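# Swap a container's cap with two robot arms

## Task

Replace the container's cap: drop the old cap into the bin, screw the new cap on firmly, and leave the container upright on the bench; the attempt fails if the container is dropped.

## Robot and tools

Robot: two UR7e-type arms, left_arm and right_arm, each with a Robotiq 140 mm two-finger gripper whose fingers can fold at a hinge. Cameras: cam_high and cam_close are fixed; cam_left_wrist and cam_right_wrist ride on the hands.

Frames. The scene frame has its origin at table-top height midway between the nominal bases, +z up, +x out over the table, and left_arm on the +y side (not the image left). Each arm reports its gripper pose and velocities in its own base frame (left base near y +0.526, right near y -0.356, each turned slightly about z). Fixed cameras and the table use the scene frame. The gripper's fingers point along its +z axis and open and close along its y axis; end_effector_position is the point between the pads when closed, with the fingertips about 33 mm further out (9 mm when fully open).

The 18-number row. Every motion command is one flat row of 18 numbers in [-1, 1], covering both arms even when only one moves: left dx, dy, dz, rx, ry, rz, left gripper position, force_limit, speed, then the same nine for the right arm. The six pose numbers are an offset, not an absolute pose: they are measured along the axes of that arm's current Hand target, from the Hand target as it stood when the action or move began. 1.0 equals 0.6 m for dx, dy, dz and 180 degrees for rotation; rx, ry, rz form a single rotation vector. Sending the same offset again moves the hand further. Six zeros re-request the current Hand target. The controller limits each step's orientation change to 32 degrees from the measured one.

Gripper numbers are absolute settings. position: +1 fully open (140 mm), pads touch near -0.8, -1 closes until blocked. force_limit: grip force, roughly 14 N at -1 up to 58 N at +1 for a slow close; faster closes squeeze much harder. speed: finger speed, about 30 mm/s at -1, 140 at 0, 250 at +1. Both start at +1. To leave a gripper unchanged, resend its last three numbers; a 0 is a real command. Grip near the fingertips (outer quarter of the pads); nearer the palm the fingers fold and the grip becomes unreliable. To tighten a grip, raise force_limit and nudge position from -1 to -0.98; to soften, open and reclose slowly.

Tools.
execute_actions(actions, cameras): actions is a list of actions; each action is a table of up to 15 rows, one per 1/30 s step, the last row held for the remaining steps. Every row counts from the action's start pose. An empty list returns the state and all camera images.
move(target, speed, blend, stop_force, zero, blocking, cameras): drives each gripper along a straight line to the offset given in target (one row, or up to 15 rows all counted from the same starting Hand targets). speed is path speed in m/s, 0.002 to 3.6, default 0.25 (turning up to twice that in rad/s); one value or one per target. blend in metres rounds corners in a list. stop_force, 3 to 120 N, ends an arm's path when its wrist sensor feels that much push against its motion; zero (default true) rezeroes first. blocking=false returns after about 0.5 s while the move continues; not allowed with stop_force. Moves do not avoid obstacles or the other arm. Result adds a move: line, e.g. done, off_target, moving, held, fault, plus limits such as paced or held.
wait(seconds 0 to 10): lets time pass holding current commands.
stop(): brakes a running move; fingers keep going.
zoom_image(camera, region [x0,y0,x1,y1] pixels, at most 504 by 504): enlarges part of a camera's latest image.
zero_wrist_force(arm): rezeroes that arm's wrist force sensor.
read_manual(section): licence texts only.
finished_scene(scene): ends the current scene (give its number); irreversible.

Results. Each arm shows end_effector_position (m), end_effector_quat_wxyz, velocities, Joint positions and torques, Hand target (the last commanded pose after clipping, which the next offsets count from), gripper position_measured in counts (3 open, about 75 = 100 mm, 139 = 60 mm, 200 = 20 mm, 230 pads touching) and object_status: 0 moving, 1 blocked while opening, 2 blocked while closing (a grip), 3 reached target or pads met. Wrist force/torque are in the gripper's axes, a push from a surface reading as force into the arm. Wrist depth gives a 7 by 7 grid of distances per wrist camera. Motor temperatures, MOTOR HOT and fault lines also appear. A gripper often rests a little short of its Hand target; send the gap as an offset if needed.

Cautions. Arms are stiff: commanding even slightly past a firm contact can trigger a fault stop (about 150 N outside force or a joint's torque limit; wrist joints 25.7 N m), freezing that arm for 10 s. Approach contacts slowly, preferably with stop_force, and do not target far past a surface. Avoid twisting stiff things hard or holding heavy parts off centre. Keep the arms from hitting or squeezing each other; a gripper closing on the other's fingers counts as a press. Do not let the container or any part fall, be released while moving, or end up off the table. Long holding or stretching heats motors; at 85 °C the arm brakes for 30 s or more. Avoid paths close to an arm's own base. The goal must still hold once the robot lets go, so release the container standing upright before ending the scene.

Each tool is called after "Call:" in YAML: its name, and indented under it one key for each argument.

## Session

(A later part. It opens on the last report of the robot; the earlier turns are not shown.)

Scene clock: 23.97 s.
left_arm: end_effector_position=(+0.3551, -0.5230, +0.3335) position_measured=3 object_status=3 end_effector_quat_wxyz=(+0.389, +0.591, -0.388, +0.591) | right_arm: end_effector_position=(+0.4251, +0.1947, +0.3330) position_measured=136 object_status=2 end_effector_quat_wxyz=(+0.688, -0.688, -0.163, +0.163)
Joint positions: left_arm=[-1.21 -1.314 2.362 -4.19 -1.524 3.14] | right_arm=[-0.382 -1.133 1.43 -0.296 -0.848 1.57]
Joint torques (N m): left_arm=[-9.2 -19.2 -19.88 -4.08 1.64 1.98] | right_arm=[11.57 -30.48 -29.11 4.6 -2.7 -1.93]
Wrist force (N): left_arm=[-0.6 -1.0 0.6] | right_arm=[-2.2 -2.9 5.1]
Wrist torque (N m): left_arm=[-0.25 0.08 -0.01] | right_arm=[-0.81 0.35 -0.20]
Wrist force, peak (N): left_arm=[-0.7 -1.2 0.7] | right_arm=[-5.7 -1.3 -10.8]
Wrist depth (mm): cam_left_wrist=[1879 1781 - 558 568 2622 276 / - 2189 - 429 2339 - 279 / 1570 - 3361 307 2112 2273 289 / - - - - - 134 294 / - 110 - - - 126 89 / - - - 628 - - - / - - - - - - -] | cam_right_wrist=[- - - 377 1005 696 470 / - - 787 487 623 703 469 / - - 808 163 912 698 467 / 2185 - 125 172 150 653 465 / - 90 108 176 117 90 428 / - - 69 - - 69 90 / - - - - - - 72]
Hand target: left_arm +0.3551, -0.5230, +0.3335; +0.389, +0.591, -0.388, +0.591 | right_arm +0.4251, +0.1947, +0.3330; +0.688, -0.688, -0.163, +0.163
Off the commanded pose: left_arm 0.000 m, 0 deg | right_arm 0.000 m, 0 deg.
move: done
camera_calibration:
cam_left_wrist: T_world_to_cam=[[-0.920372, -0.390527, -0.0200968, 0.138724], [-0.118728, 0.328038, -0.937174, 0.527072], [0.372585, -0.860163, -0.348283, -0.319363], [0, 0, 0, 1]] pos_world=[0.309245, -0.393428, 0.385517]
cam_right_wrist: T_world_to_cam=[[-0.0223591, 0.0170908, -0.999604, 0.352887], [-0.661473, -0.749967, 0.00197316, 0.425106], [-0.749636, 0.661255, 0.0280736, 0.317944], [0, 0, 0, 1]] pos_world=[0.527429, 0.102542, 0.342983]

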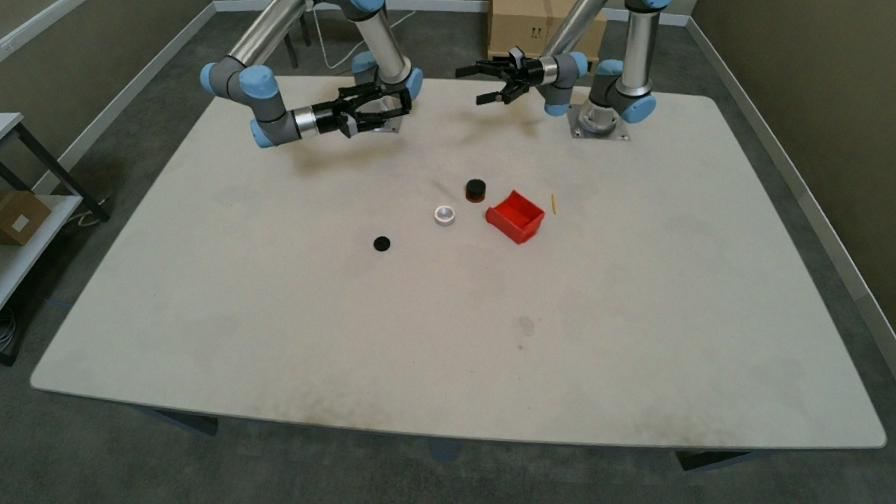

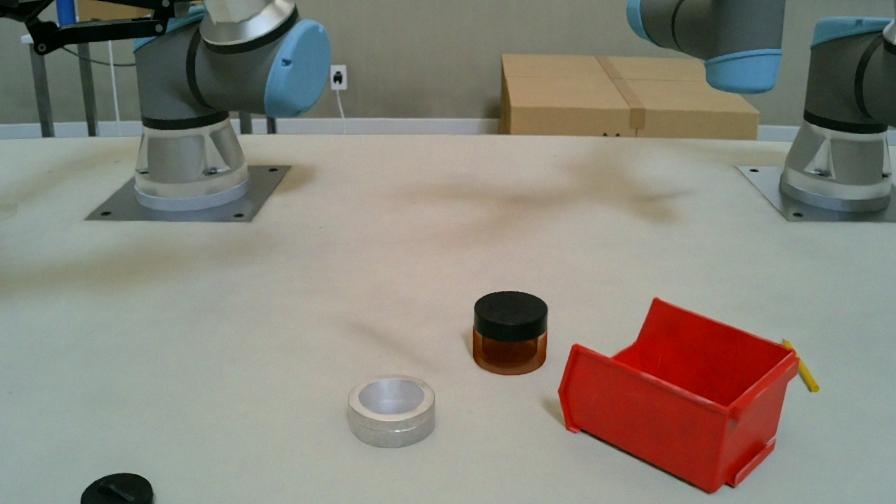

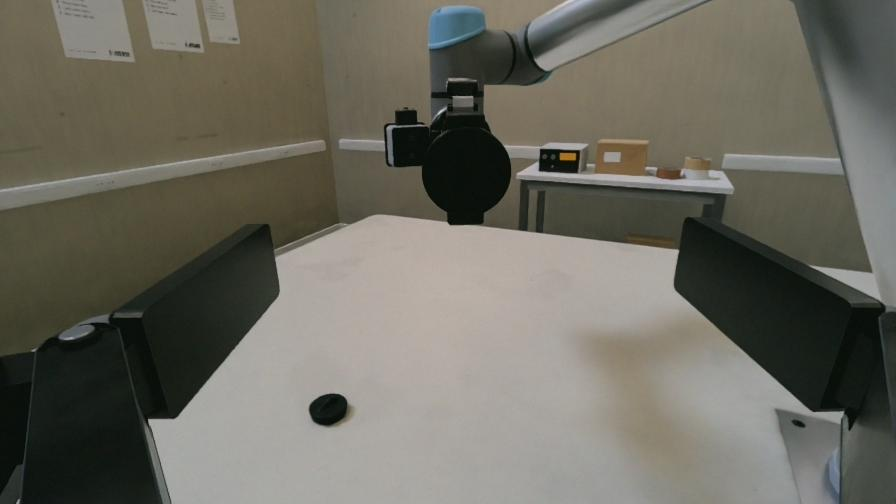

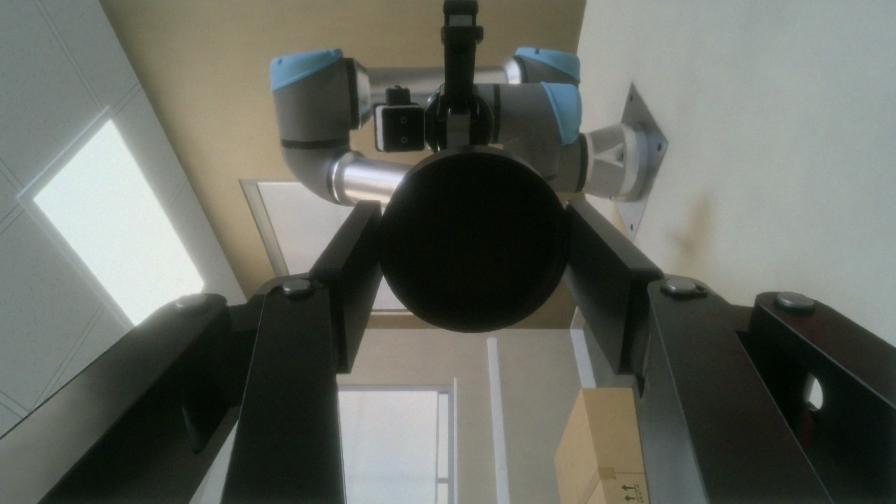

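Call:
move:
  target: [0, 0.0055, 0.2083, 0, 0, 0, 0.15, -1, 1, 0,0,0,0,0,0,-1,-1,-1]
  speed: 0.2
  cameras: ["cam_left_wrist", "cam_right_wrist"]

Scene clock: 26.20 s.
left_arm: end_effector_position=(+0.4015, -0.6389, +0.3336) position_measured=110 object_status=3 end_effector_quat_wxyz=(+0.389, +0.591, -0.388, +0.591) | right_arm: end_effector_position=(+0.4251, +0.1947, +0.3330) position_measured=136 object_status=2 end_effector_quat_wxyz=(+0.688, -0.688, -0.163, +0.163)
Joint positions: left_arm=[-1.205 -1.111 2.02 -4.052 -1.53 3.14] | right_arm=[-0.382 -1.133 1.43 -0.296 -0.848 1.57]
Joint torques (N m): left_arm=[10.22 -30.08 -23.92 -0.97 -1.28 1.73] | right_arm=[11.82 -30.83 -28.71 4.64 -2.64 -1.9]
Wrist force (N): left_arm=[-0.5 -0.6 0.8] | right_arm=[-2.1 -3.1 5.3]
Wrist torque (N m): left_arm=[-0.15 0.06 -0.05] | right_arm=[-0.86 0.32 -0.20]
Wrist force, peak (N): left_arm=[-1.0 -0.7 1.4] | right_arm=[-2.2 -3.2 5.5]
Wrist depth (mm): cam_left_wrist=[1704 2112 - 444 466 - - / 1794 2363 2875 238 2339 2112 2410 / 1879 2150 2775 181 2039 2093 - / - 2273 141 190 145 1110 - / - 85 103 - - 86 85 / - - - - - - - / - - - - - - -] | cam_right_wrist=[- - - - 1009 701 470 / - - 699 326 481 705 468 / 2448 - 726 163 501 698 469 / - - 126 172 150 651 469 / - 90 108 177 117 90 425 / - - 70 - - 69 90 / - - - - - - 71]
Hand target: left_arm +0.4015, -0.6391, +0.3336; +0.389, +0.591, -0.388, +0.591 | right_arm +0.4251, +0.1947, +0.3330; +0.688, -0.688, -0.163, +0.163
Off the commanded pose: left_arm 0.000 m, 0 deg | right_arm 0.000 m, 0 deg.
move: done
camera_calibration:
cam_left_wrist: T_world_to_cam=[[-0.920372, -0.390527, -0.0200968, 0.13613], [-0.118728, 0.328038, -0.937174, 0.570727], [0.372585, -0.860163, -0.348283, -0.436395], [0, 0, 0, 1]] pos_world=[0.355645, -0.509428, 0.385617]
cam_right_wrist: T_world_to_cam=[[-0.0224445, 0.0174386, -0.999596, 0.352895], [-0.661367, -0.75006, 0.00176481, 0.425131], [-0.749726, 0.66114, 0.028368, 0.317904], [0, 0, 0, 1]] pos_world=[0.527429, 0.10254, 0.342984]
Images, in order (width x height): cam_left_wrist 896x504, cam_right_wrist 896x504.

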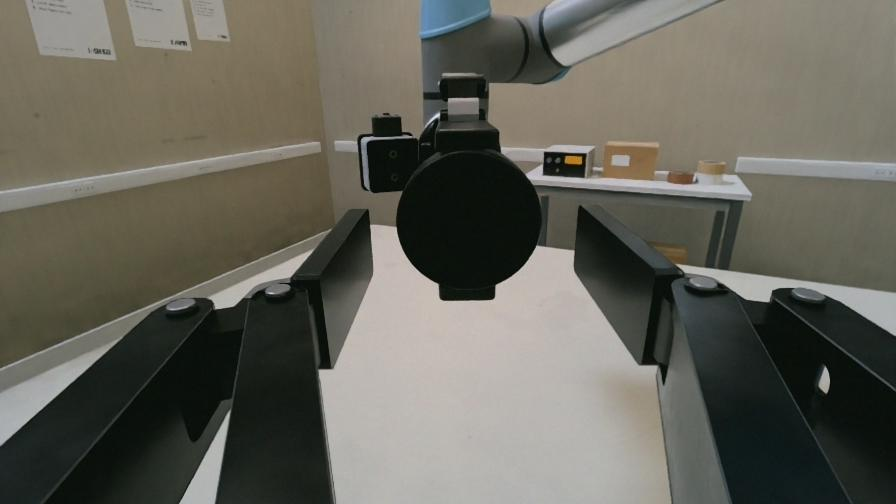

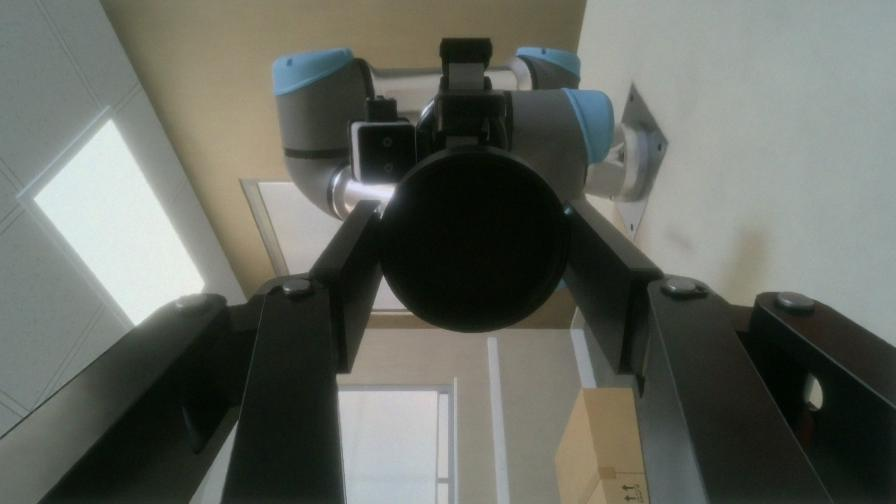

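Call:
zoom_image:
  camera: "cam_left_wrist"
  region: [290, 130, 660, 380]

Scaled by 1.362 from the camera's 896x504 image, which has a finer 1280x720 frame.

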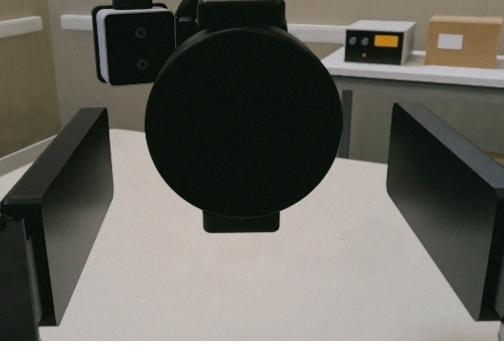

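Call:
move:
  target: [0, -0.0008, 0.0467, 0, 0, 0, 0.15, -1, 1, 0,0,0,0,0,0,-1,-1,-1]
  speed: 0.04
  stop_force: 6
  cameras: ["cam_left_wrist", "cam_right_wrist"]

Scene clock: 28.43 s.
left_arm: end_effector_position=(+0.4131, -0.6646, +0.3336) position_measured=110 object_status=3 end_effector_quat_wxyz=(+0.389, +0.591, -0.388, +0.591) | right_arm: end_effector_position=(+0.4251, +0.1947, +0.3330) position_measured=136 object_status=2 end_effector_quat_wxyz=(+0.688, -0.688, -0.163, +0.163)
Joint positions: left_arm=[-1.201 -1.065 1.937 -4.015 -1.534 3.14] | right_arm=[-0.382 -1.133 1.43 -0.296 -0.848 1.57]
Joint torques (N m): left_arm=[11.11 -34 -23.94 -1.2 -1.48 0.46] | right_arm=[12.53 -30.24 -28.42 4.72 -2.63 -1.86]
Wrist force (N): left_arm=[-0.3 -0.5 0.9] | right_arm=[-2.0 -3.1 5.4]
Wrist torque (N m): left_arm=[-0.14 0.01 -0.05] | right_arm=[-0.86 0.31 -0.20]
Wrist force, peak (N): left_arm=[-0.3 -0.7 1.2] | right_arm=[-2.3 -3.2 5.5]
Wrist depth (mm): cam_left_wrist=[1729 2093 - 419 451 - - / 1634 2538 - 214 2910 - - / 1680 2486 329 152 1988 2057 - / 1794 - - 160 156 2039 - / - 85 103 169 - 92 85 / - - - - - - - / - - - - - - -] | cam_right_wrist=[- - - 216 - 666 470 / 2167 - 681 200 454 705 470 / 2299 - 699 163 471 701 466 / 2149 - 126 172 150 651 466 / - 90 108 178 117 90 427 / - - 70 - - 69 90 / - - - 3672 - - 72]
Hand target: left_arm +0.4131, -0.6646, +0.3336; +0.389, +0.591, -0.388, +0.591 | right_arm +0.4251, +0.1947, +0.3330; +0.688, -0.688, -0.163, +0.163
Off the commanded pose: left_arm 0.000 m, 0 deg | right_arm 0.000 m, 0 deg.
move: done
camera_calibration:
cam_left_wrist: T_world_to_cam=[[-0.920372, -0.390527, -0.0200968, 0.136809], [-0.118728, 0.328038, -0.937174, 0.580502], [0.372585, -0.860163, -0.348283, -0.462737], [0, 0, 0, 1]] pos_world=[0.367245, -0.535028, 0.385617]
cam_right_wrist: T_world_to_cam=[[-0.0224445, 0.0174386, -0.999596, 0.352895], [-0.661367, -0.75006, 0.00176481, 0.425131], [-0.749726, 0.66114, 0.028368, 0.317904], [0, 0, 0, 1]] pos_world=[0.527429, 0.10254, 0.342984]
Images, in order (width x height): cam_left_wrist 896x504, cam_right_wrist 896x504.

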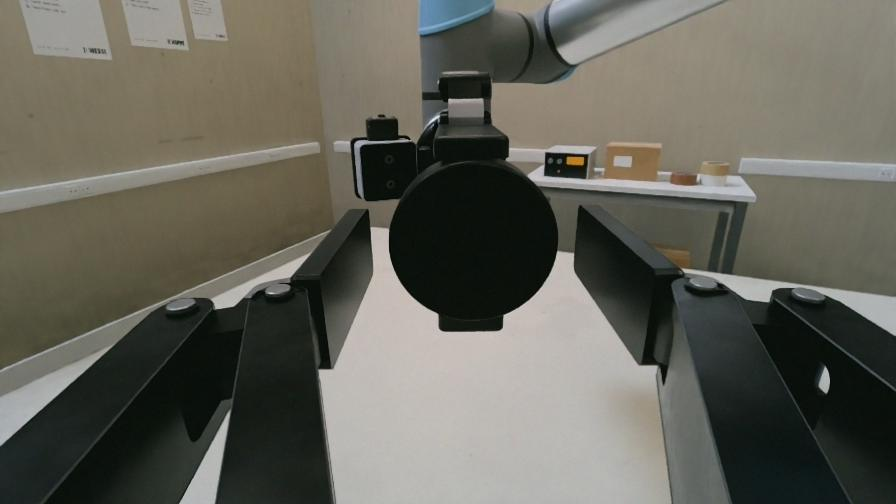

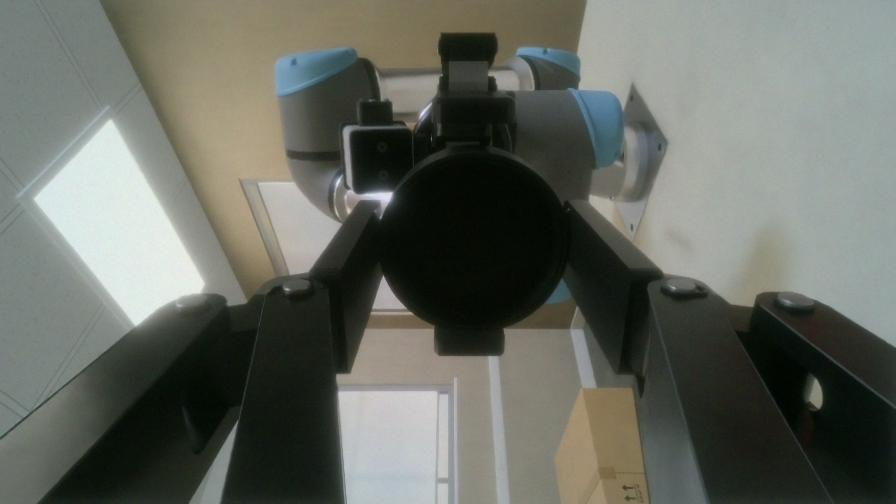

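Call:
execute_actions:
  actions:
    - [[0,0,0,0,0,0,-1,-1,-1,0,0,0,0,0,0,-1,-1,-1]]
    - [[0,0,0,0,0,0,-1,-1,-1,0,0,0,0,0,0,-1,-1,-1]]
    - [[0,0,0,0,0,0,-1,-1,-1,0,0,0,0,0,0,-1,-1,-1]]
  cameras: ["cam_left_wrist", "cam_right_wrist"]

Scene clock: 30.33 s.
left_arm: end_effector_position=(+0.4131, -0.6646, +0.3336) position_measured=136 object_status=2 end_effector_quat_wxyz=(+0.389, +0.591, -0.388, +0.591) | right_arm: end_effector_position=(+0.4251, +0.1947, +0.3330) position_measured=136 object_status=2 end_effector_quat_wxyz=(+0.688, -0.688, -0.163, +0.163)
Joint positions: left_arm=[-1.201 -1.065 1.937 -4.015 -1.534 3.14] | right_arm=[-0.382 -1.133 1.43 -0.296 -0.848 1.57]
Joint torques (N m): left_arm=[-9.25 -33.38 -23.56 -1.12 -1.48 -0.74] | right_arm=[11.29 -33.15 -23.59 3 4.2 -1.99]
Wrist force (N): left_arm=[-1.0 -4.1 -5.9] | right_arm=[-7.3 -3.9 -1.9]
Wrist torque (N m): left_arm=[0.04 0.01 -0.04] | right_arm=[-0.87 0.51 -0.19]
Wrist force, peak (N): left_arm=[-1.3 -4.5 -6.0] | right_arm=[-7.4 -3.8 -2.1]
Wrist depth (mm): cam_left_wrist=[1924 2435 - 413 451 - - / 1657 - 2946 212 - - - / 1879 2039 338 152 2039 1657 1560 / - 3849 - 160 139 1879 - / - 85 109 171 - 86 760 / - - - - - - - / - - - 482 - - -] | cam_right_wrist=[- 1888 2617 2494 1005 701 470 / - - 674 213 455 698 469 / 2494 - 709 163 470 701 468 / 2149 - 126 172 150 653 464 / - 90 108 178 117 90 427 / - - 70 - - 69 90 / - - - - - - 72]
Hand target: left_arm +0.4131, -0.6646, +0.3336; +0.389, +0.591, -0.388, +0.591 | right_arm +0.4251, +0.1947, +0.3330; +0.688, -0.688, -0.163, +0.163
Off the commanded pose: left_arm 0.000 m, 0 deg | right_arm 0.000 m, 0 deg.
Step readings (end_effector_position of left_arm | right_arm):
0: (+0.4131, -0.6646, +0.3336) | (+0.4251, +0.1947, +0.3330)
1: (+0.4131, -0.6646, +0.3336) | (+0.4251, +0.1947, +0.3330)
2: (+0.4131, -0.6646, +0.3336) | (+0.4251, +0.1947, +0.3330)
4: (+0.4131, -0.6646, +0.3336) | (+0.4251, +0.1947, +0.3330)
8: (+0.4131, -0.6646, +0.3336) | (+0.4251, +0.1947, +0.3330)
15: (+0.4131, -0.6646, +0.3336) | (+0.4251, +0.1947, +0.3330)
16: (+0.4131, -0.6646, +0.3336) | (+0.4251, +0.1947, +0.3330)
17: (+0.4131, -0.6646, +0.3336) | (+0.4250, +0.1947, +0.3330)
19: (+0.4131, -0.6646, +0.3336) | (+0.4250, +0.1947, +0.3330)
23: (+0.4131, -0.6646, +0.3336) | (+0.4250, +0.1947, +0.3330)
30: (+0.4131, -0.6646, +0.3336) | (+0.4250, +0.1947, +0.3330)
31: (+0.4131, -0.6646, +0.3336) | (+0.4250, +0.1947, +0.3330)
32: (+0.4131, -0.6646, +0.3336) | (+0.4250, +0.1947, +0.3330)
34: (+0.4131, -0.6646, +0.3336) | (+0.4250, +0.1947, +0.3330)
38: (+0.4131, -0.6646, +0.3336) | (+0.4250, +0.1947, +0.3330)
45: (+0.4131, -0.6646, +0.3336) | (+0.4251, +0.1947, +0.3330)
camera_calibration:
cam_left_wrist: T_world_to_cam=[[-0.920346, -0.390592, -0.0200244, 0.136736], [-0.118824, 0.328029, -0.937165, 0.580529], [0.372617, -0.860137, -0.348312, -0.462724], [0, 0, 0, 1]] pos_world=[0.367245, -0.535028, 0.385617]
cam_right_wrist: T_world_to_cam=[[-0.0224445, 0.0174386, -0.999596, 0.352895], [-0.661367, -0.75006, 0.00176481, 0.425131], [-0.749726, 0.66114, 0.028368, 0.317904], [0, 0, 0, 1]] pos_world=[0.527429, 0.10254, 0.342984]
Images, in order (width x height): cam_left_wrist 896x504, cam_right_wrist 896x504.

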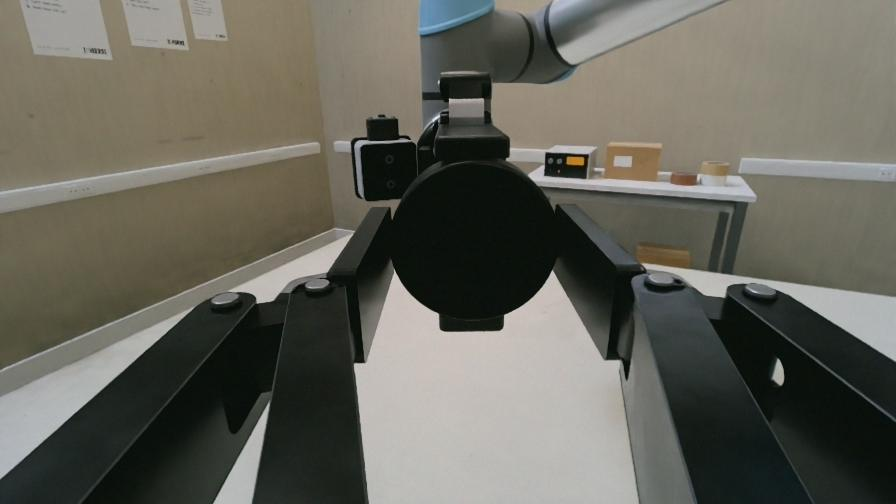

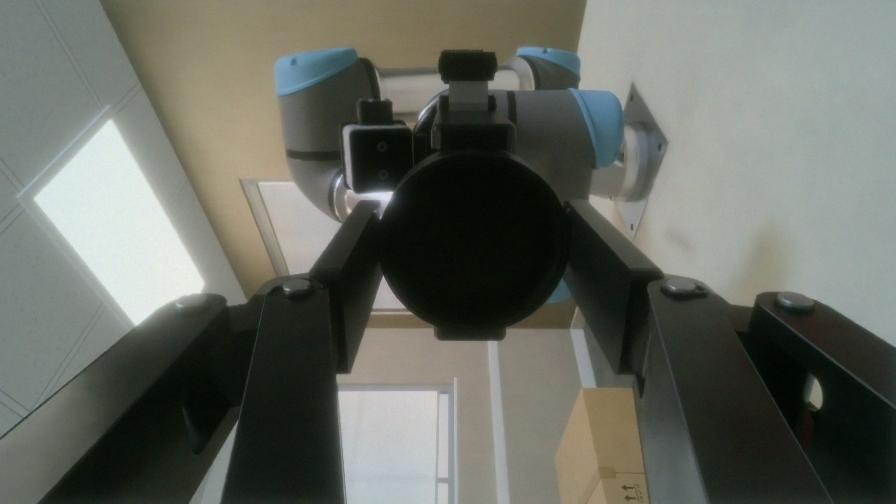

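Call:
zoom_image:
  camera: "cam_right_wrist"
  region: [360, 20, 600, 380]

Call:
zoom_image:
  camera: "cam_left_wrist"
  region: [360, 60, 600, 350]

Scaled by 1.400 from the camera's 896x504 image, which has a finer 1280x720 frame.

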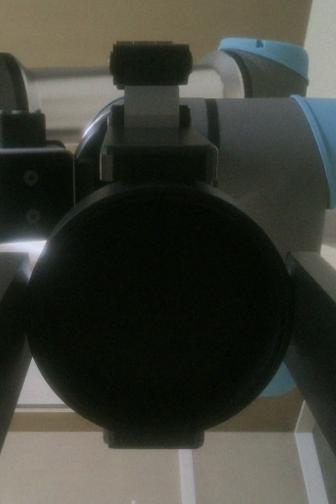

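Scaled by 1.738 from the camera's 896x504 image, which has a finer 1280x720 frame.

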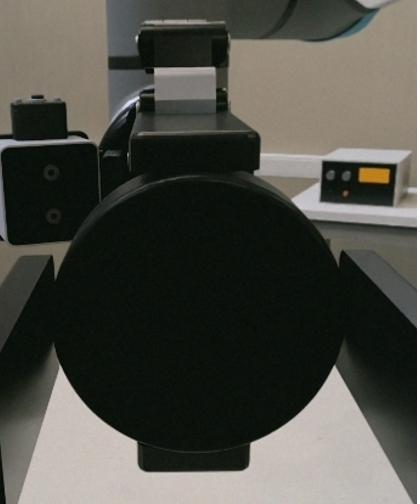

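Call:
move:
  target: [0,0,0,0,0,0,0.05,-1,1, 0,0,0,0,0,0,-1,-1,-1]
  speed: 0.05

Call:
move:
  target: [0,0,0.0075,0,0,0,0.05,-1,1, 0,0,0,0,0,0,-1,-1,-1]
  speed: 0.03
  stop_force: 8

Call:
execute_actions:
  actions:
    - [[0,0,0,0,0,0,-1,-1,-1,0,0,0,0,0,0,-1,-1,-1]]
    - [[0,0,0,0,0,0,-1,-1,-1,0,0,0,0,0,0,-1,-1,-1]]
  cameras: ["cam_left_wrist", "cam_right_wrist"]

Scene clock: 32.00 s.
left_arm: end_effector_position=(+0.4130, -0.6646, +0.3336) position_measured=123 object_status=3 end_effector_quat_wxyz=(+0.389, +0.591, -0.388, +0.591) | right_arm: end_effector_position=(+0.4251, +0.1948, +0.3330) position_measured=136 object_status=2 end_effector_quat_wxyz=(+0.688, -0.688, -0.163, +0.163)
Joint positions: left_arm=[-1.201 -1.065 1.937 -4.015 -1.534 3.14] | right_arm=[-0.382 -1.133 1.43 -0.296 -0.848 1.57]
Joint torques (N m): left_arm=[-4.14 -33.14 -24.19 -1.23 -0.81 -1.18] | right_arm=[11.21 -35.15 -17.47 0.75 -1.7 -1.95]
Wrist force (N): left_arm=[-0.3 -0.5 0.7] | right_arm=[-2.3 -2.9 5.4]
Wrist torque (N m): left_arm=[-0.13 0.02 -0.05] | right_arm=[-0.82 0.36 -0.20]
Wrist force, peak (N): left_arm=[-1.1 -4.5 -6.0] | right_arm=[-7.6 -3.7 -2.1]
Wrist depth (mm): cam_left_wrist=[1768 2230 2486 422 454 - - / - 2317 - 210 - - - / 1909 - 337 153 2130 1909 - / - - 151 160 153 2112 - / - 85 107 168 - 86 85 / - - - - - - - / - - - - - - -] | cam_right_wrist=[2471 - - - - 773 468 / 2222 - 676 200 455 703 426 / 2279 - 703 163 466 755 465 / 2132 - 126 172 150 - 465 / - 90 108 178 117 90 426 / - - 70 - - 69 90 / - - - - - - 72]
Hand target: left_arm +0.4131, -0.6646, +0.3336; +0.389, +0.591, -0.388, +0.591 | right_arm +0.4251, +0.1947, +0.3330; +0.688, -0.688, -0.163, +0.163
Off the commanded pose: left_arm 0.000 m, 0 deg | right_arm 0.000 m, 0 deg.
move: done

Scene clock: 33.40 s.
left_arm: end_effector_position=(+0.4148, -0.6687, +0.3336) position_measured=123 object_status=3 end_effector_quat_wxyz=(+0.389, +0.591, -0.388, +0.591) | right_arm: end_effector_position=(+0.4251, +0.1948, +0.3330) position_measured=136 object_status=2 end_effector_quat_wxyz=(+0.688, -0.688, -0.163, +0.163)
Joint positions: left_arm=[-1.201 -1.057 1.924 -4.009 -1.534 3.14] | right_arm=[-0.382 -1.133 1.43 -0.296 -0.848 1.57]
Joint torques (N m): left_arm=[11.24 -34.03 -25.29 -1.09 -1.43 -1.15] | right_arm=[9.56 -37.62 -13.92 0.01 -2.74 -1.99]
Wrist force (N): left_arm=[-0.2 -0.3 0.8] | right_arm=[-2.2 -3.0 5.1]
Wrist torque (N m): left_arm=[-0.09 0.00 -0.05] | right_arm=[-0.83 0.35 -0.20]
Wrist force, peak (N): left_arm=[-0.4 -0.6 1.1] | right_arm=[-2.3 -3.2 5.6]
Wrist depth (mm): cam_left_wrist=[1808 2075 - 409 447 - - / 1821 2410 - 207 - - 1894 / 2594 2410 333 147 1972 1879 2130 / 1924 2294 122 156 152 1956 - / 1808 85 108 164 - 86 - / - - - - - - - / - - - 448 - - -] | cam_right_wrist=[2222 - - - 837 637 470 / 2132 - 676 196 450 635 469 / 2259 2339 707 163 462 656 486 / 2843 3004 125 172 151 650 490 / - 90 108 176 116 90 428 / - - 70 - - 69 90 / - - - - - - 72]
Hand target: left_arm +0.4148, -0.6687, +0.3336; +0.389, +0.591, -0.388, +0.591 | right_arm +0.4251, +0.1947, +0.3330; +0.688, -0.688, -0.163, +0.163
Off the commanded pose: left_arm 0.000 m, 0 deg | right_arm 0.000 m, 0 deg.
move: done

Scene clock: 34.60 s.
left_arm: end_effector_position=(+0.4149, -0.6687, +0.3336) position_measured=136 object_status=2 end_effector_quat_wxyz=(+0.389, +0.591, -0.388, +0.591) | right_arm: end_effector_position=(+0.4251, +0.1947, +0.3330) position_measured=136 object_status=2 end_effector_quat_wxyz=(+0.688, -0.688, -0.163, +0.163)
Joint positions: left_arm=[-1.201 -1.057 1.924 -4.009 -1.534 3.14] | right_arm=[-0.382 -1.133 1.43 -0.296 -0.848 1.57]
Joint torques (N m): left_arm=[-6.14 -33.89 -24.21 -1.44 -1.67 -1.3] | right_arm=[8.5 -39.64 -13.76 0.09 4.05 -1.86]
Wrist force (N): left_arm=[-1.4 -4.3 -6.3] | right_arm=[-7.1 -4.1 -2.4]
Wrist torque (N m): left_arm=[-0.03 0.03 -0.04] | right_arm=[-0.84 0.50 -0.19]
Wrist force, peak (N): left_arm=[-1.3 -4.3 -6.5] | right_arm=[-7.3 -4.1 -2.5]
Wrist depth (mm): cam_left_wrist=[1940 2130 2209 414 446 1956 - / - - - 207 - - - / 1836 2363 323 147 2057 1864 - / 1808 2486 142 155 151 1781 - / - 85 109 164 139 91 - / - - - 621 - - - / - - - - - - -] | cam_right_wrist=[3672 - - - 1106 753 469 / 2098 - 674 208 450 696 467 / 1973 3389 699 162 462 601 487 / - - 126 172 150 609 466 / - 90 123 174 116 90 427 / - - 73 - - 69 90 / - - - - - - 72]
Hand target: left_arm +0.4148, -0.6687, +0.3336; +0.389, +0.591, -0.388, +0.591 | right_arm +0.4251, +0.1947, +0.3330; +0.688, -0.688, -0.163, +0.163
Off the commanded pose: left_arm 0.000 m, 0 deg | right_arm 0.000 m, 0 deg.
Step readings (end_effector_position of left_arm | right_arm):
0: (+0.4148, -0.6687, +0.3336) | (+0.4251, +0.1948, +0.3330)
1: (+0.4148, -0.6687, +0.3336) | (+0.4251, +0.1948, +0.3330)
2: (+0.4148, -0.6687, +0.3336) | (+0.4251, +0.1948, +0.3330)
4: (+0.4148, -0.6687, +0.3336) | (+0.4251, +0.1948, +0.3330)
8: (+0.4148, -0.6687, +0.3336) | (+0.4251, +0.1948, +0.3330)
15: (+0.4149, -0.6687, +0.3336) | (+0.4250, +0.1947, +0.3330)
16: (+0.4149, -0.6687, +0.3336) | (+0.4250, +0.1947, +0.3330)
17: (+0.4149, -0.6687, +0.3336) | (+0.4250, +0.1947, +0.3330)
19: (+0.4149, -0.6687, +0.3336) | (+0.4250, +0.1947, +0.3330)
23: (+0.4149, -0.6687, +0.3336) | (+0.4250, +0.1947, +0.3330)
30: (+0.4149, -0.6687, +0.3336) | (+0.4250, +0.1947, +0.3330)
camera_calibration:
cam_left_wrist: T_world_to_cam=[[-0.920346, -0.390592, -0.0200244, 0.136792], [-0.118824, 0.328029, -0.937165, 0.582088], [0.372617, -0.860137, -0.348312, -0.466921], [0, 0, 0, 1]] pos_world=[0.369045, -0.539128, 0.385617]
cam_right_wrist: T_world_to_cam=[[-0.0224445, 0.0174386, -0.999596, 0.352895], [-0.661367, -0.75006, 0.00176481, 0.425131], [-0.749726, 0.66114, 0.028368, 0.317904], [0, 0, 0, 1]] pos_world=[0.527429, 0.10254, 0.342984]
Images, in order (width x height): cam_left_wrist 896x504, cam_right_wrist 896x504.

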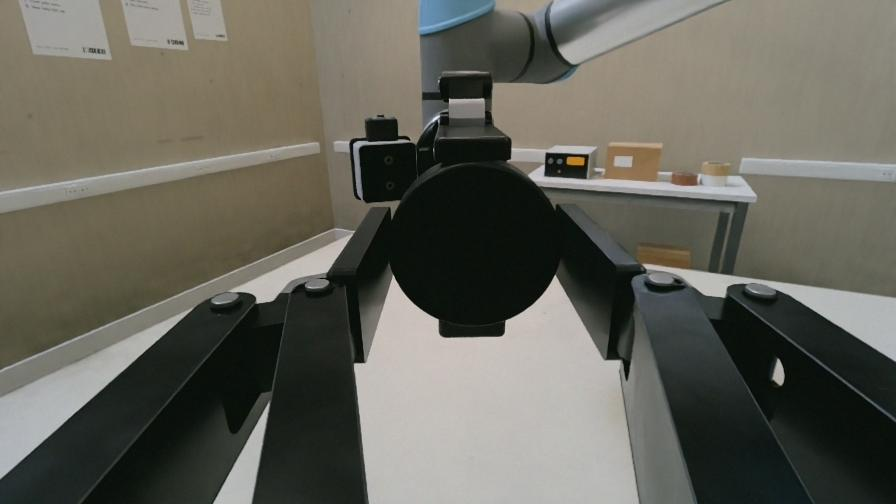

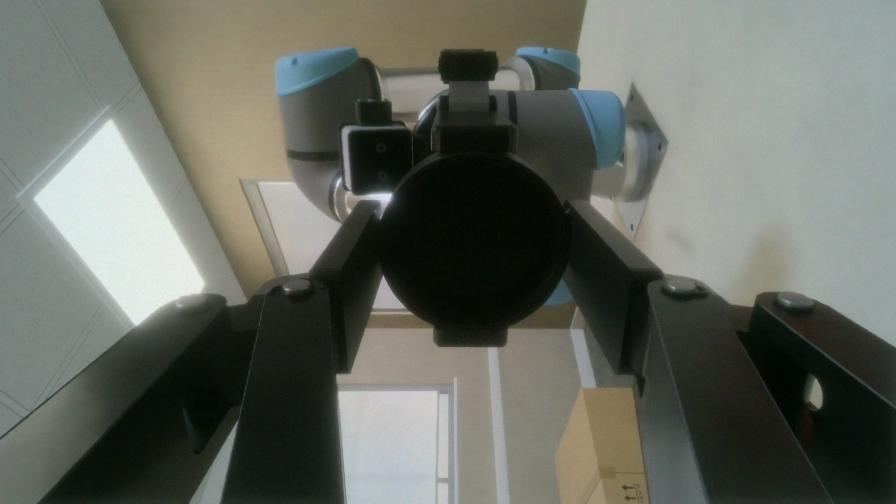

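Call:
move:
  target: [0,0,0,0,0,0,-0.98,-0.3,-1, 0,0,0,0,0,0,-1,-1,-1]
  speed: 0.1

Call:
move:
  target:
    - [0,0,0,0,0,0,-0.98,-0.3,-1, 0,0,0,0,0,0,0.2,-1,-0.7]
    - [0,0,0,0,0,0,-0.98,-0.3,-1, 0,0,-0.2,0,0,0,0.2,-1,-0.7]
  speed: [0.1, 0.25]
  cameras: ["cam_left_wrist", "cam_right_wrist"]

Scene clock: 35.30 s.
left_arm: end_effector_position=(+0.4148, -0.6687, +0.3336) position_measured=136 object_status=2 end_effector_quat_wxyz=(+0.389, +0.591, -0.388, +0.591) | right_arm: end_effector_position=(+0.4251, +0.1948, +0.3330) position_measured=136 object_status=2 end_effector_quat_wxyz=(+0.688, -0.688, -0.163, +0.163)
Joint positions: left_arm=[-1.201 -1.057 1.924 -4.009 -1.534 3.14] | right_arm=[-0.382 -1.133 1.43 -0.296 -0.848 1.57]
Joint torques (N m): left_arm=[-11.13 -34.33 -24.84 -1.16 -1.41 -1.09] | right_arm=[7.12 -40.33 -13.6 0.03 4.06 -1.94]
Wrist force (N): left_arm=[-1.7 -4.2 -7.9] | right_arm=[-7.3 -4.2 -4.4]
Wrist torque (N m): left_arm=[0.01 0.04 -0.04] | right_arm=[-0.81 0.51 -0.19]
Wrist force, peak (N): left_arm=[-1.7 -4.4 -8.2] | right_arm=[-7.5 -4.4 -4.5]
Wrist depth (mm): cam_left_wrist=[1742 2230 - 411 446 - - / - 2251 - 206 2460 - - / 1850 2230 331 148 2075 1729 1924 / 1879 - 142 156 152 2294 - / 1988 85 109 165 139 86 - / - - - - - - - / - - - - - - -] | cam_right_wrist=[2222 3572 - - 890 711 450 / 2082 - 674 209 451 757 444 / 2259 3525 703 163 465 - 445 / 2259 - 126 172 151 593 446 / - 90 108 173 117 90 426 / - - 70 - - 70 90 / - - - - - - 71]
Hand target: left_arm +0.4148, -0.6687, +0.3336; +0.389, +0.591, -0.388, +0.591 | right_arm +0.4251, +0.1947, +0.3330; +0.688, -0.688, -0.163, +0.163
Off the commanded pose: left_arm 0.000 m, 0 deg | right_arm 0.000 m, 0 deg.
move: done

Scene clock: 37.20 s.
left_arm: end_effector_position=(+0.4148, -0.6687, +0.3336) position_measured=136 object_status=2 end_effector_quat_wxyz=(+0.389, +0.591, -0.388, +0.591) | right_arm: end_effector_position=(+0.4789, +0.0876, +0.3329) position_measured=104 object_status=3 end_effector_quat_wxyz=(+0.688, -0.688, -0.163, +0.163)
Joint positions: left_arm=[-1.201 -1.057 1.924 -4.009 -1.534 3.14] | right_arm=[-0.506 -0.946 1.138 -0.191 -0.972 1.57]
Joint torques (N m): left_arm=[7.8 -35.34 -23.84 -2.58 0.32 -1.23] | right_arm=[-11.15 -38.38 -29.96 4.67 -2.68 -1.86]
Wrist force (N): left_arm=[-0.4 -0.6 0.9] | right_arm=[-2.5 -3.3 5.4]
Wrist torque (N m): left_arm=[-0.15 -0.02 -0.05] | right_arm=[-0.85 0.43 -0.20]
Wrist force, peak (N): left_arm=[-1.4 -4.5 -7.8] | right_arm=[-7.2 -4.1 -4.3]
Wrist depth (mm): cam_left_wrist=[2022 2363 2807 526 508 424 221 / 1909 - - 427 - - 2022 / 1794 - 2946 150 2075 1704 2022 / 1864 - 142 155 152 2057 - / 1612 85 109 164 139 86 846 / - - - - - - - / - - - 510 - - -] | cam_right_wrist=[2132 2873 - - - 656 431 / - - 791 429 571 701 470 / 2360 - 842 285 619 699 491 / 2222 - 138 4067 165 612 466 / 1916 89 110 4807 - 95 90 / - - - - - - 89 / - - - - 444 - -]
Hand target: left_arm +0.4148, -0.6687, +0.3336; +0.389, +0.591, -0.388, +0.591 | right_arm +0.4790, +0.0875, +0.3329; +0.688, -0.688, -0.163, +0.163
Off the commanded pose: left_arm 0.000 m, 0 deg | right_arm 0.000 m, 0 deg.
move: done
camera_calibration:
cam_left_wrist: T_world_to_cam=[[-0.920406, -0.390448, -0.020065, 0.136868], [-0.118732, 0.328048, -0.93717, 0.582099], [0.372499, -0.860194, -0.348296, -0.467001], [0, 0, 0, 1]] pos_world=[0.369045, -0.539228, 0.385617]
cam_right_wrist: T_world_to_cam=[[-0.0224432, 0.0174396, -0.999596, 0.355772], [-0.661422, -0.750012, 0.00176526, 0.38048], [-0.749678, 0.661195, 0.0283676, 0.4291], [0, 0, 0, 1]] pos_world=[0.581329, -0.0045592, 0.342784]
Images, in order (width x height): cam_left_wrist 896x504, cam_right_wrist 896x504.

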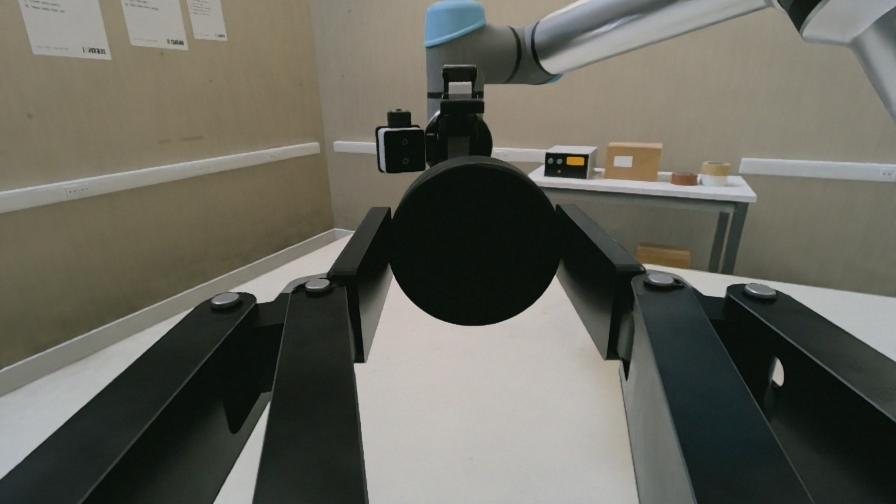

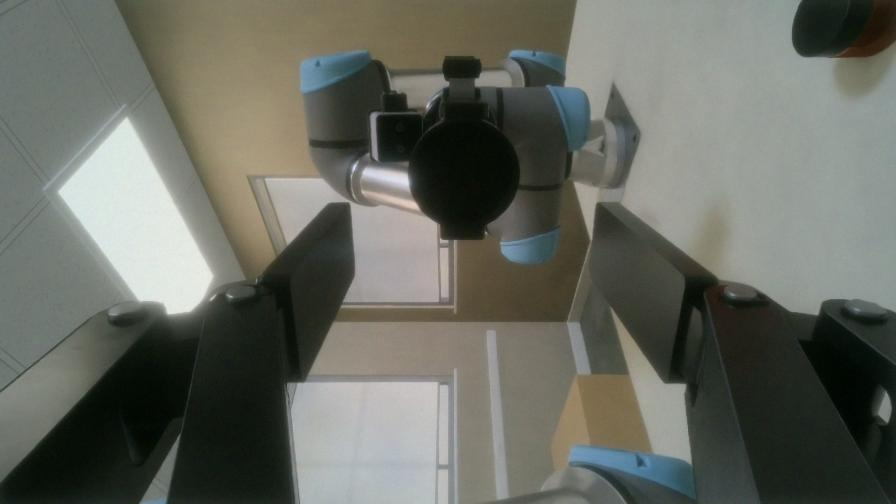

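Call:
move:
  target: [-0.501,0,0,0,-0.5,0,-0.98,-0.3,-1, -0.1383,0.1383,-0.0567,-0.5,0,0,0.2,-1,-0.7]
  speed: 0.35
  cameras: ["cam_left_wrist", "cam_close"]

Scene clock: 42.63 s.
left_arm: end_effector_position=(+0.4144, -0.6691, +0.0330) position_measured=136 object_status=2 end_effector_quat_wxyz=(+0.001, +0.835, -0.550, +0.000) | right_arm: end_effector_position=(+0.4201, +0.0199, +0.2499) position_measured=104 object_status=3 end_effector_quat_wxyz=(-0.001, +0.973, +0.231, +0.000)
Joint positions: left_arm=[-1.186 -0.781 1.087 -1.877 -1.573 3.12] | right_arm=[-0.276 -1.79 1.832 -1.611 -1.57 2.4]
Joint torques (N m): left_arm=[10.67 -50.61 -32.62 -1.71 -1.48 1.96] | right_arm=[12.08 -22.35 -17.09 -5.84 -2.65 2.13]
Wrist force (N): left_arm=[-1.3 0.8 -0.7] | right_arm=[-2.1 -0.5 1.1]
Wrist torque (N m): left_arm=[0.18 0.49 -0.09] | right_arm=[-0.06 0.40 -0.20]
Wrist force, peak (N): left_arm=[-1.3 0.8 -0.7] | right_arm=[-2.4 -3.5 5.5]
Wrist depth (mm): cam_left_wrist=[- - - - 162 - - / - - - - 170 171 171 / - - - 150 - - - / - 179 - 155 152 - - / - 81 109 162 138 89 - / - - - - - - - / - - - - - - -] | cam_right_wrist=[182 341 368 368 367 366 366 / 273 389 386 384 385 385 385 / 410 409 407 405 405 406 400 / 431 427 145 428 419 422 434 / 445 89 145 459 454 95 90 / - - 477 485 483 - 88 / - - 499 514 513 - -]
Hand target: left_arm +0.4144, -0.6691, +0.0330; +0.001, +0.835, -0.550, +0.000 | right_arm +0.4201, +0.0199, +0.2499; -0.001, +0.973, +0.231, +0.000
Off the commanded pose: left_arm 0.000 m, 0 deg | right_arm 0.000 m, 0 deg.
move: done
camera_calibration:
cam_left_wrist: T_world_to_cam=[[-0.926649, -0.375852, 0.00748442, 0.141739], [-0.349953, 0.869725, 0.348011, 0.716278], [-0.13731, 0.319865, -0.937461, 0.448474], [0, 0, 0, 1]] pos_world=[0.443586, -0.713143, 0.170094]
Images, in order (width x height): cam_close 896x504, cam_left_wrist 896x504.

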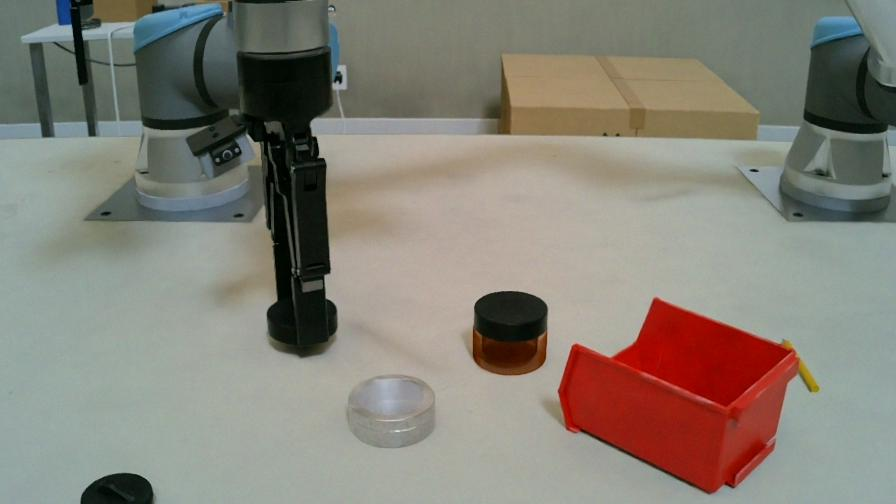

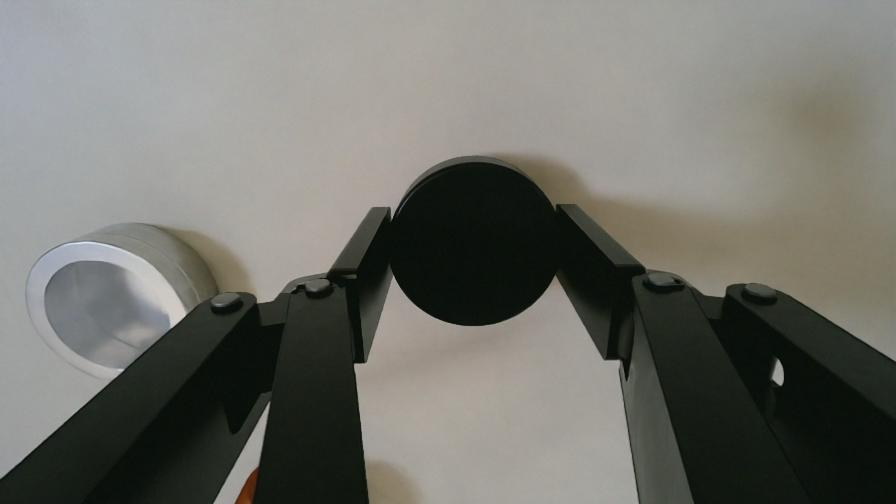

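Call:
move:
  target: [0,0,0.04,0,0,0,-0.98,-0.3,-1, 0,0,0,0,0,0,0.2,-1,-0.7]
  speed: 0.012
  stop_force: 4
  cameras: ["cam_close"]

Scene clock: 45.47 s.
left_arm: end_effector_position=(+0.4144, -0.6691, +0.0165) position_measured=136 object_status=2 end_effector_quat_wxyz=(+0.001, +0.835, -0.550, +0.000) | right_arm: end_effector_position=(+0.4201, +0.0199, +0.2499) position_measured=104 object_status=3 end_effector_quat_wxyz=(-0.001, +0.973, +0.231, +0.000)
Joint positions: left_arm=[-1.186 -0.768 1.105 -1.909 -1.573 3.12] | right_arm=[-0.276 -1.79 1.832 -1.611 -1.57 2.4]
Joint torques (N m): left_arm=[2.09 -62.76 -31.86 -1.89 0.17 -0.44] | right_arm=[11.5 -21.99 -16.85 -5.66 -2.59 2.11]
Wrist force (N): left_arm=[-1.5 0.7 -0.4] | right_arm=[-2.1 -0.5 1.3]
Wrist torque (N m): left_arm=[0.16 0.52 -0.08] | right_arm=[-0.06 0.41 -0.20]
Wrist force, peak (N): left_arm=[-2.3 1.5 -9.3] | right_arm=[-2.4 -0.8 1.1]
Wrist depth (mm): cam_left_wrist=[- 145 147 - - - 145 / - - - 160 - 155 - / - 164 - 148 162 - - / - - 171 155 152 171 174 / 183 85 109 165 139 91 180 / - - - - - - - / - - - - - - -] | cam_right_wrist=[193 353 368 366 366 369 367 / 272 386 386 385 384 385 383 / 411 410 407 407 406 404 406 / 421 426 145 429 420 422 427 / - 89 145 453 447 95 90 / - - 484 486 487 - 88 / - - 505 515 515 - -]
Hand target: left_arm +0.4144, -0.6691, +0.0165; +0.001, +0.835, -0.550, +0.000 (not the last commanded pose) | right_arm +0.4201, +0.0199, +0.2499; -0.001, +0.973, +0.231, +0.000
Off the commanded pose: left_arm 0.008 m, 0 deg | right_arm 0.000 m, 0 deg.
move: contact (left_arm)
Images, in order (width x height): cam_close 896x504.

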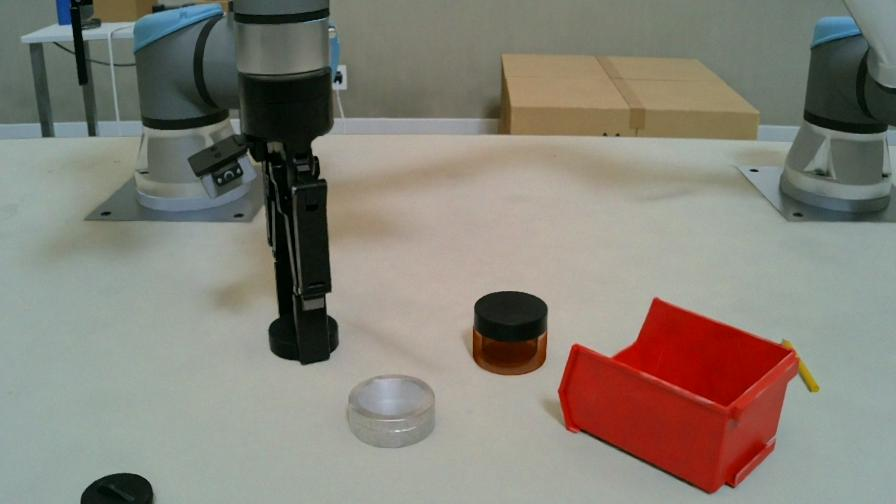

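Call:
move:
  target:
    - [0,0,0,0,0,0,0.15,-1,-0.6, 0,0,0,0,0,0,0.2,-1,-0.7]
    - [0,0,-0.1667,0,0,0,0.15,-1,-0.6, 0,0,0,0,0,0,0.2,-1,-0.7]
    - [-0.2667,-0.1564,-0.3058,0,0,-0.4533,0.15,-1,-0.6, 0,0,0,0,0,0,0.2,-1,-0.7]
  speed: [0.1, 0.2, 0.4]
  blend: [0, 0.03, 0]
  cameras: ["all"]

Scene clock: 49.43 s.
left_arm: end_effector_position=(+0.4375, -0.4848, +0.1997) position_measured=110 object_status=3 end_effector_quat_wxyz=(+0.000, +0.992, +0.130, -0.001) | right_arm: end_effector_position=(+0.4201, +0.0199, +0.2499) position_measured=104 object_status=3 end_effector_quat_wxyz=(-0.001, +0.973, +0.231, +0.000)
Joint positions: left_arm=[-1.041 -1.209 1.334 -1.697 -1.573 1.84] | right_arm=[-0.276 -1.79 1.832 -1.611 -1.57 2.4]
Joint torques (N m): left_arm=[10.7 -48.23 -14.33 -4.67 1.6 -1.98] | right_arm=[11.74 -22.28 -16.59 -5.71 -2.67 2.18]
Wrist force (N): left_arm=[-0.9 0.7 -0.4] | right_arm=[-2.2 -0.7 0.9]
Wrist torque (N m): left_arm=[0.14 0.37 -0.01] | right_arm=[-0.09 0.42 -0.20]
Wrist force, peak (N): left_arm=[-1.0 0.9 -1.5] | right_arm=[-2.5 -0.6 1.1]
Wrist depth (mm): cam_left_wrist=[- - 297 - - - - / - 323 - 333 - - - / - - - - - - 340 / 364 - - - 129 348 - / 389 85 104 - - - 85 / - - - - - - - / - - - 450 - - -] | cam_right_wrist=[369 357 369 367 368 365 366 / 388 387 385 381 385 385 385 / 409 406 404 402 404 405 404 / 431 428 145 428 419 424 425 / 445 89 145 461 454 95 90 / - - 478 485 484 - 88 / - - 475 504 510 - -]
Hand target: left_arm +0.4375, -0.4848, +0.1998; +0.000, +0.992, +0.130, -0.001 | right_arm +0.4201, +0.0199, +0.2499; -0.001, +0.973, +0.231, +0.000
Off the commanded pose: left_arm 0.000 m, 0 deg | right_arm 0.000 m, 0 deg.
move: done
camera_calibration:
cam_left_wrist: T_world_to_cam=[[0.236005, -0.97173, 0.00649789, -0.566221], [-0.910732, -0.218849, 0.350247, 0.22326], [-0.338923, -0.0885779, -0.936635, 0.439035], [0, 0, 0, 1]] pos_world=[0.48576, -0.462465, 0.336698]
cam_right_wrist: T_world_to_cam=[[0.43836, -0.898432, -0.0256797, -0.146003], [-0.829643, -0.415457, 0.372947, 0.262128], [-0.345736, -0.14218, -0.927497, 0.517272], [0, 0, 0, 1]] pos_world=[0.460314, 0.0512741, 0.378259]

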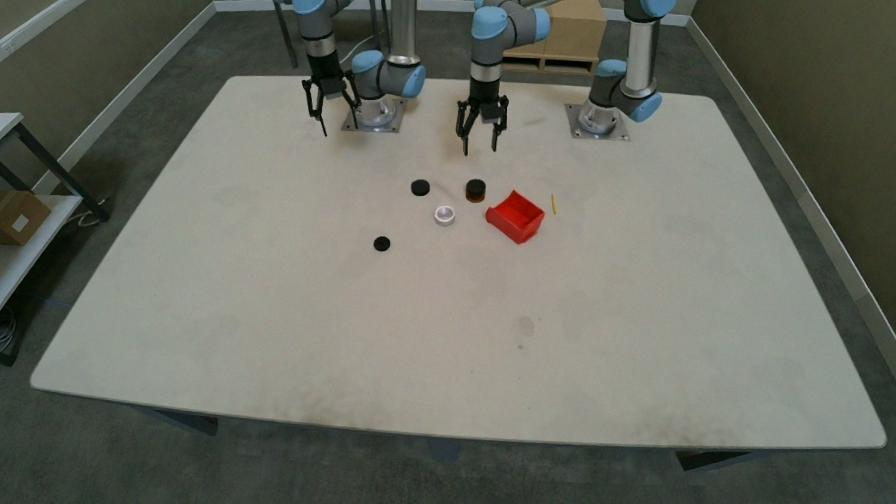

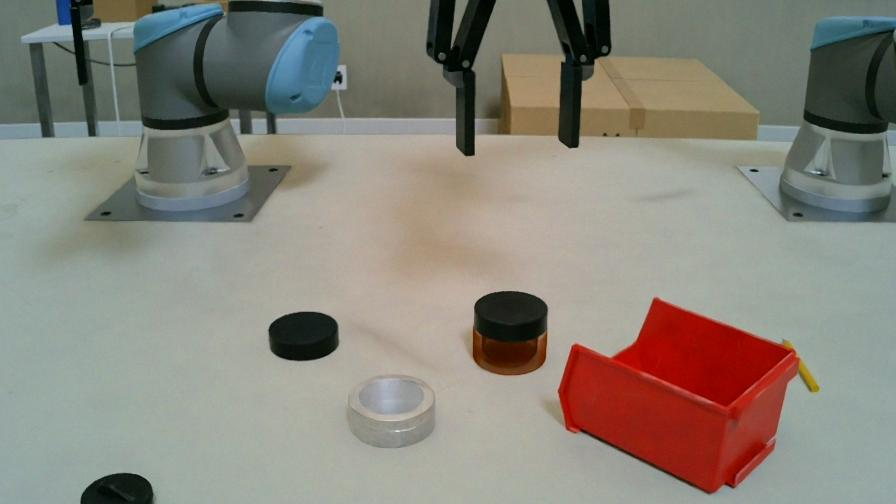

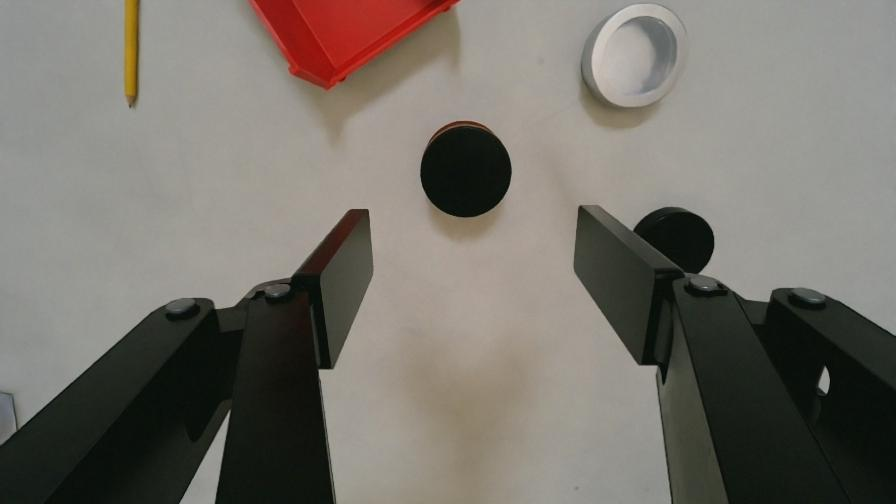

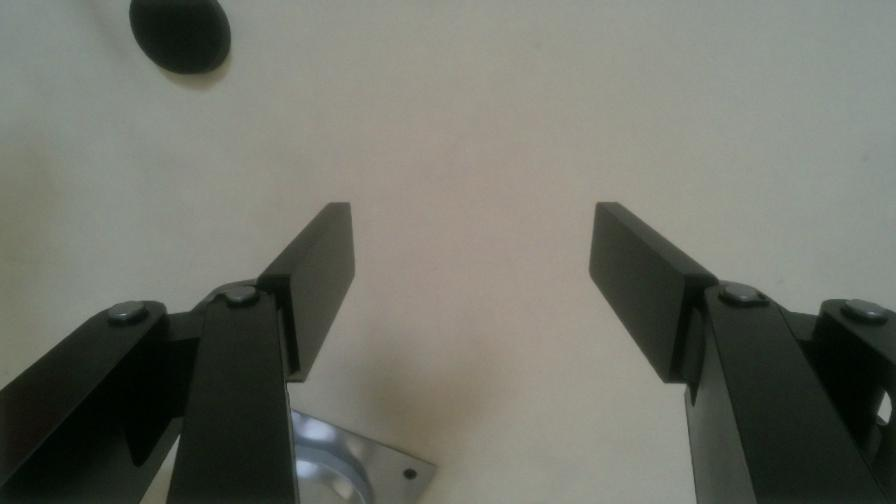

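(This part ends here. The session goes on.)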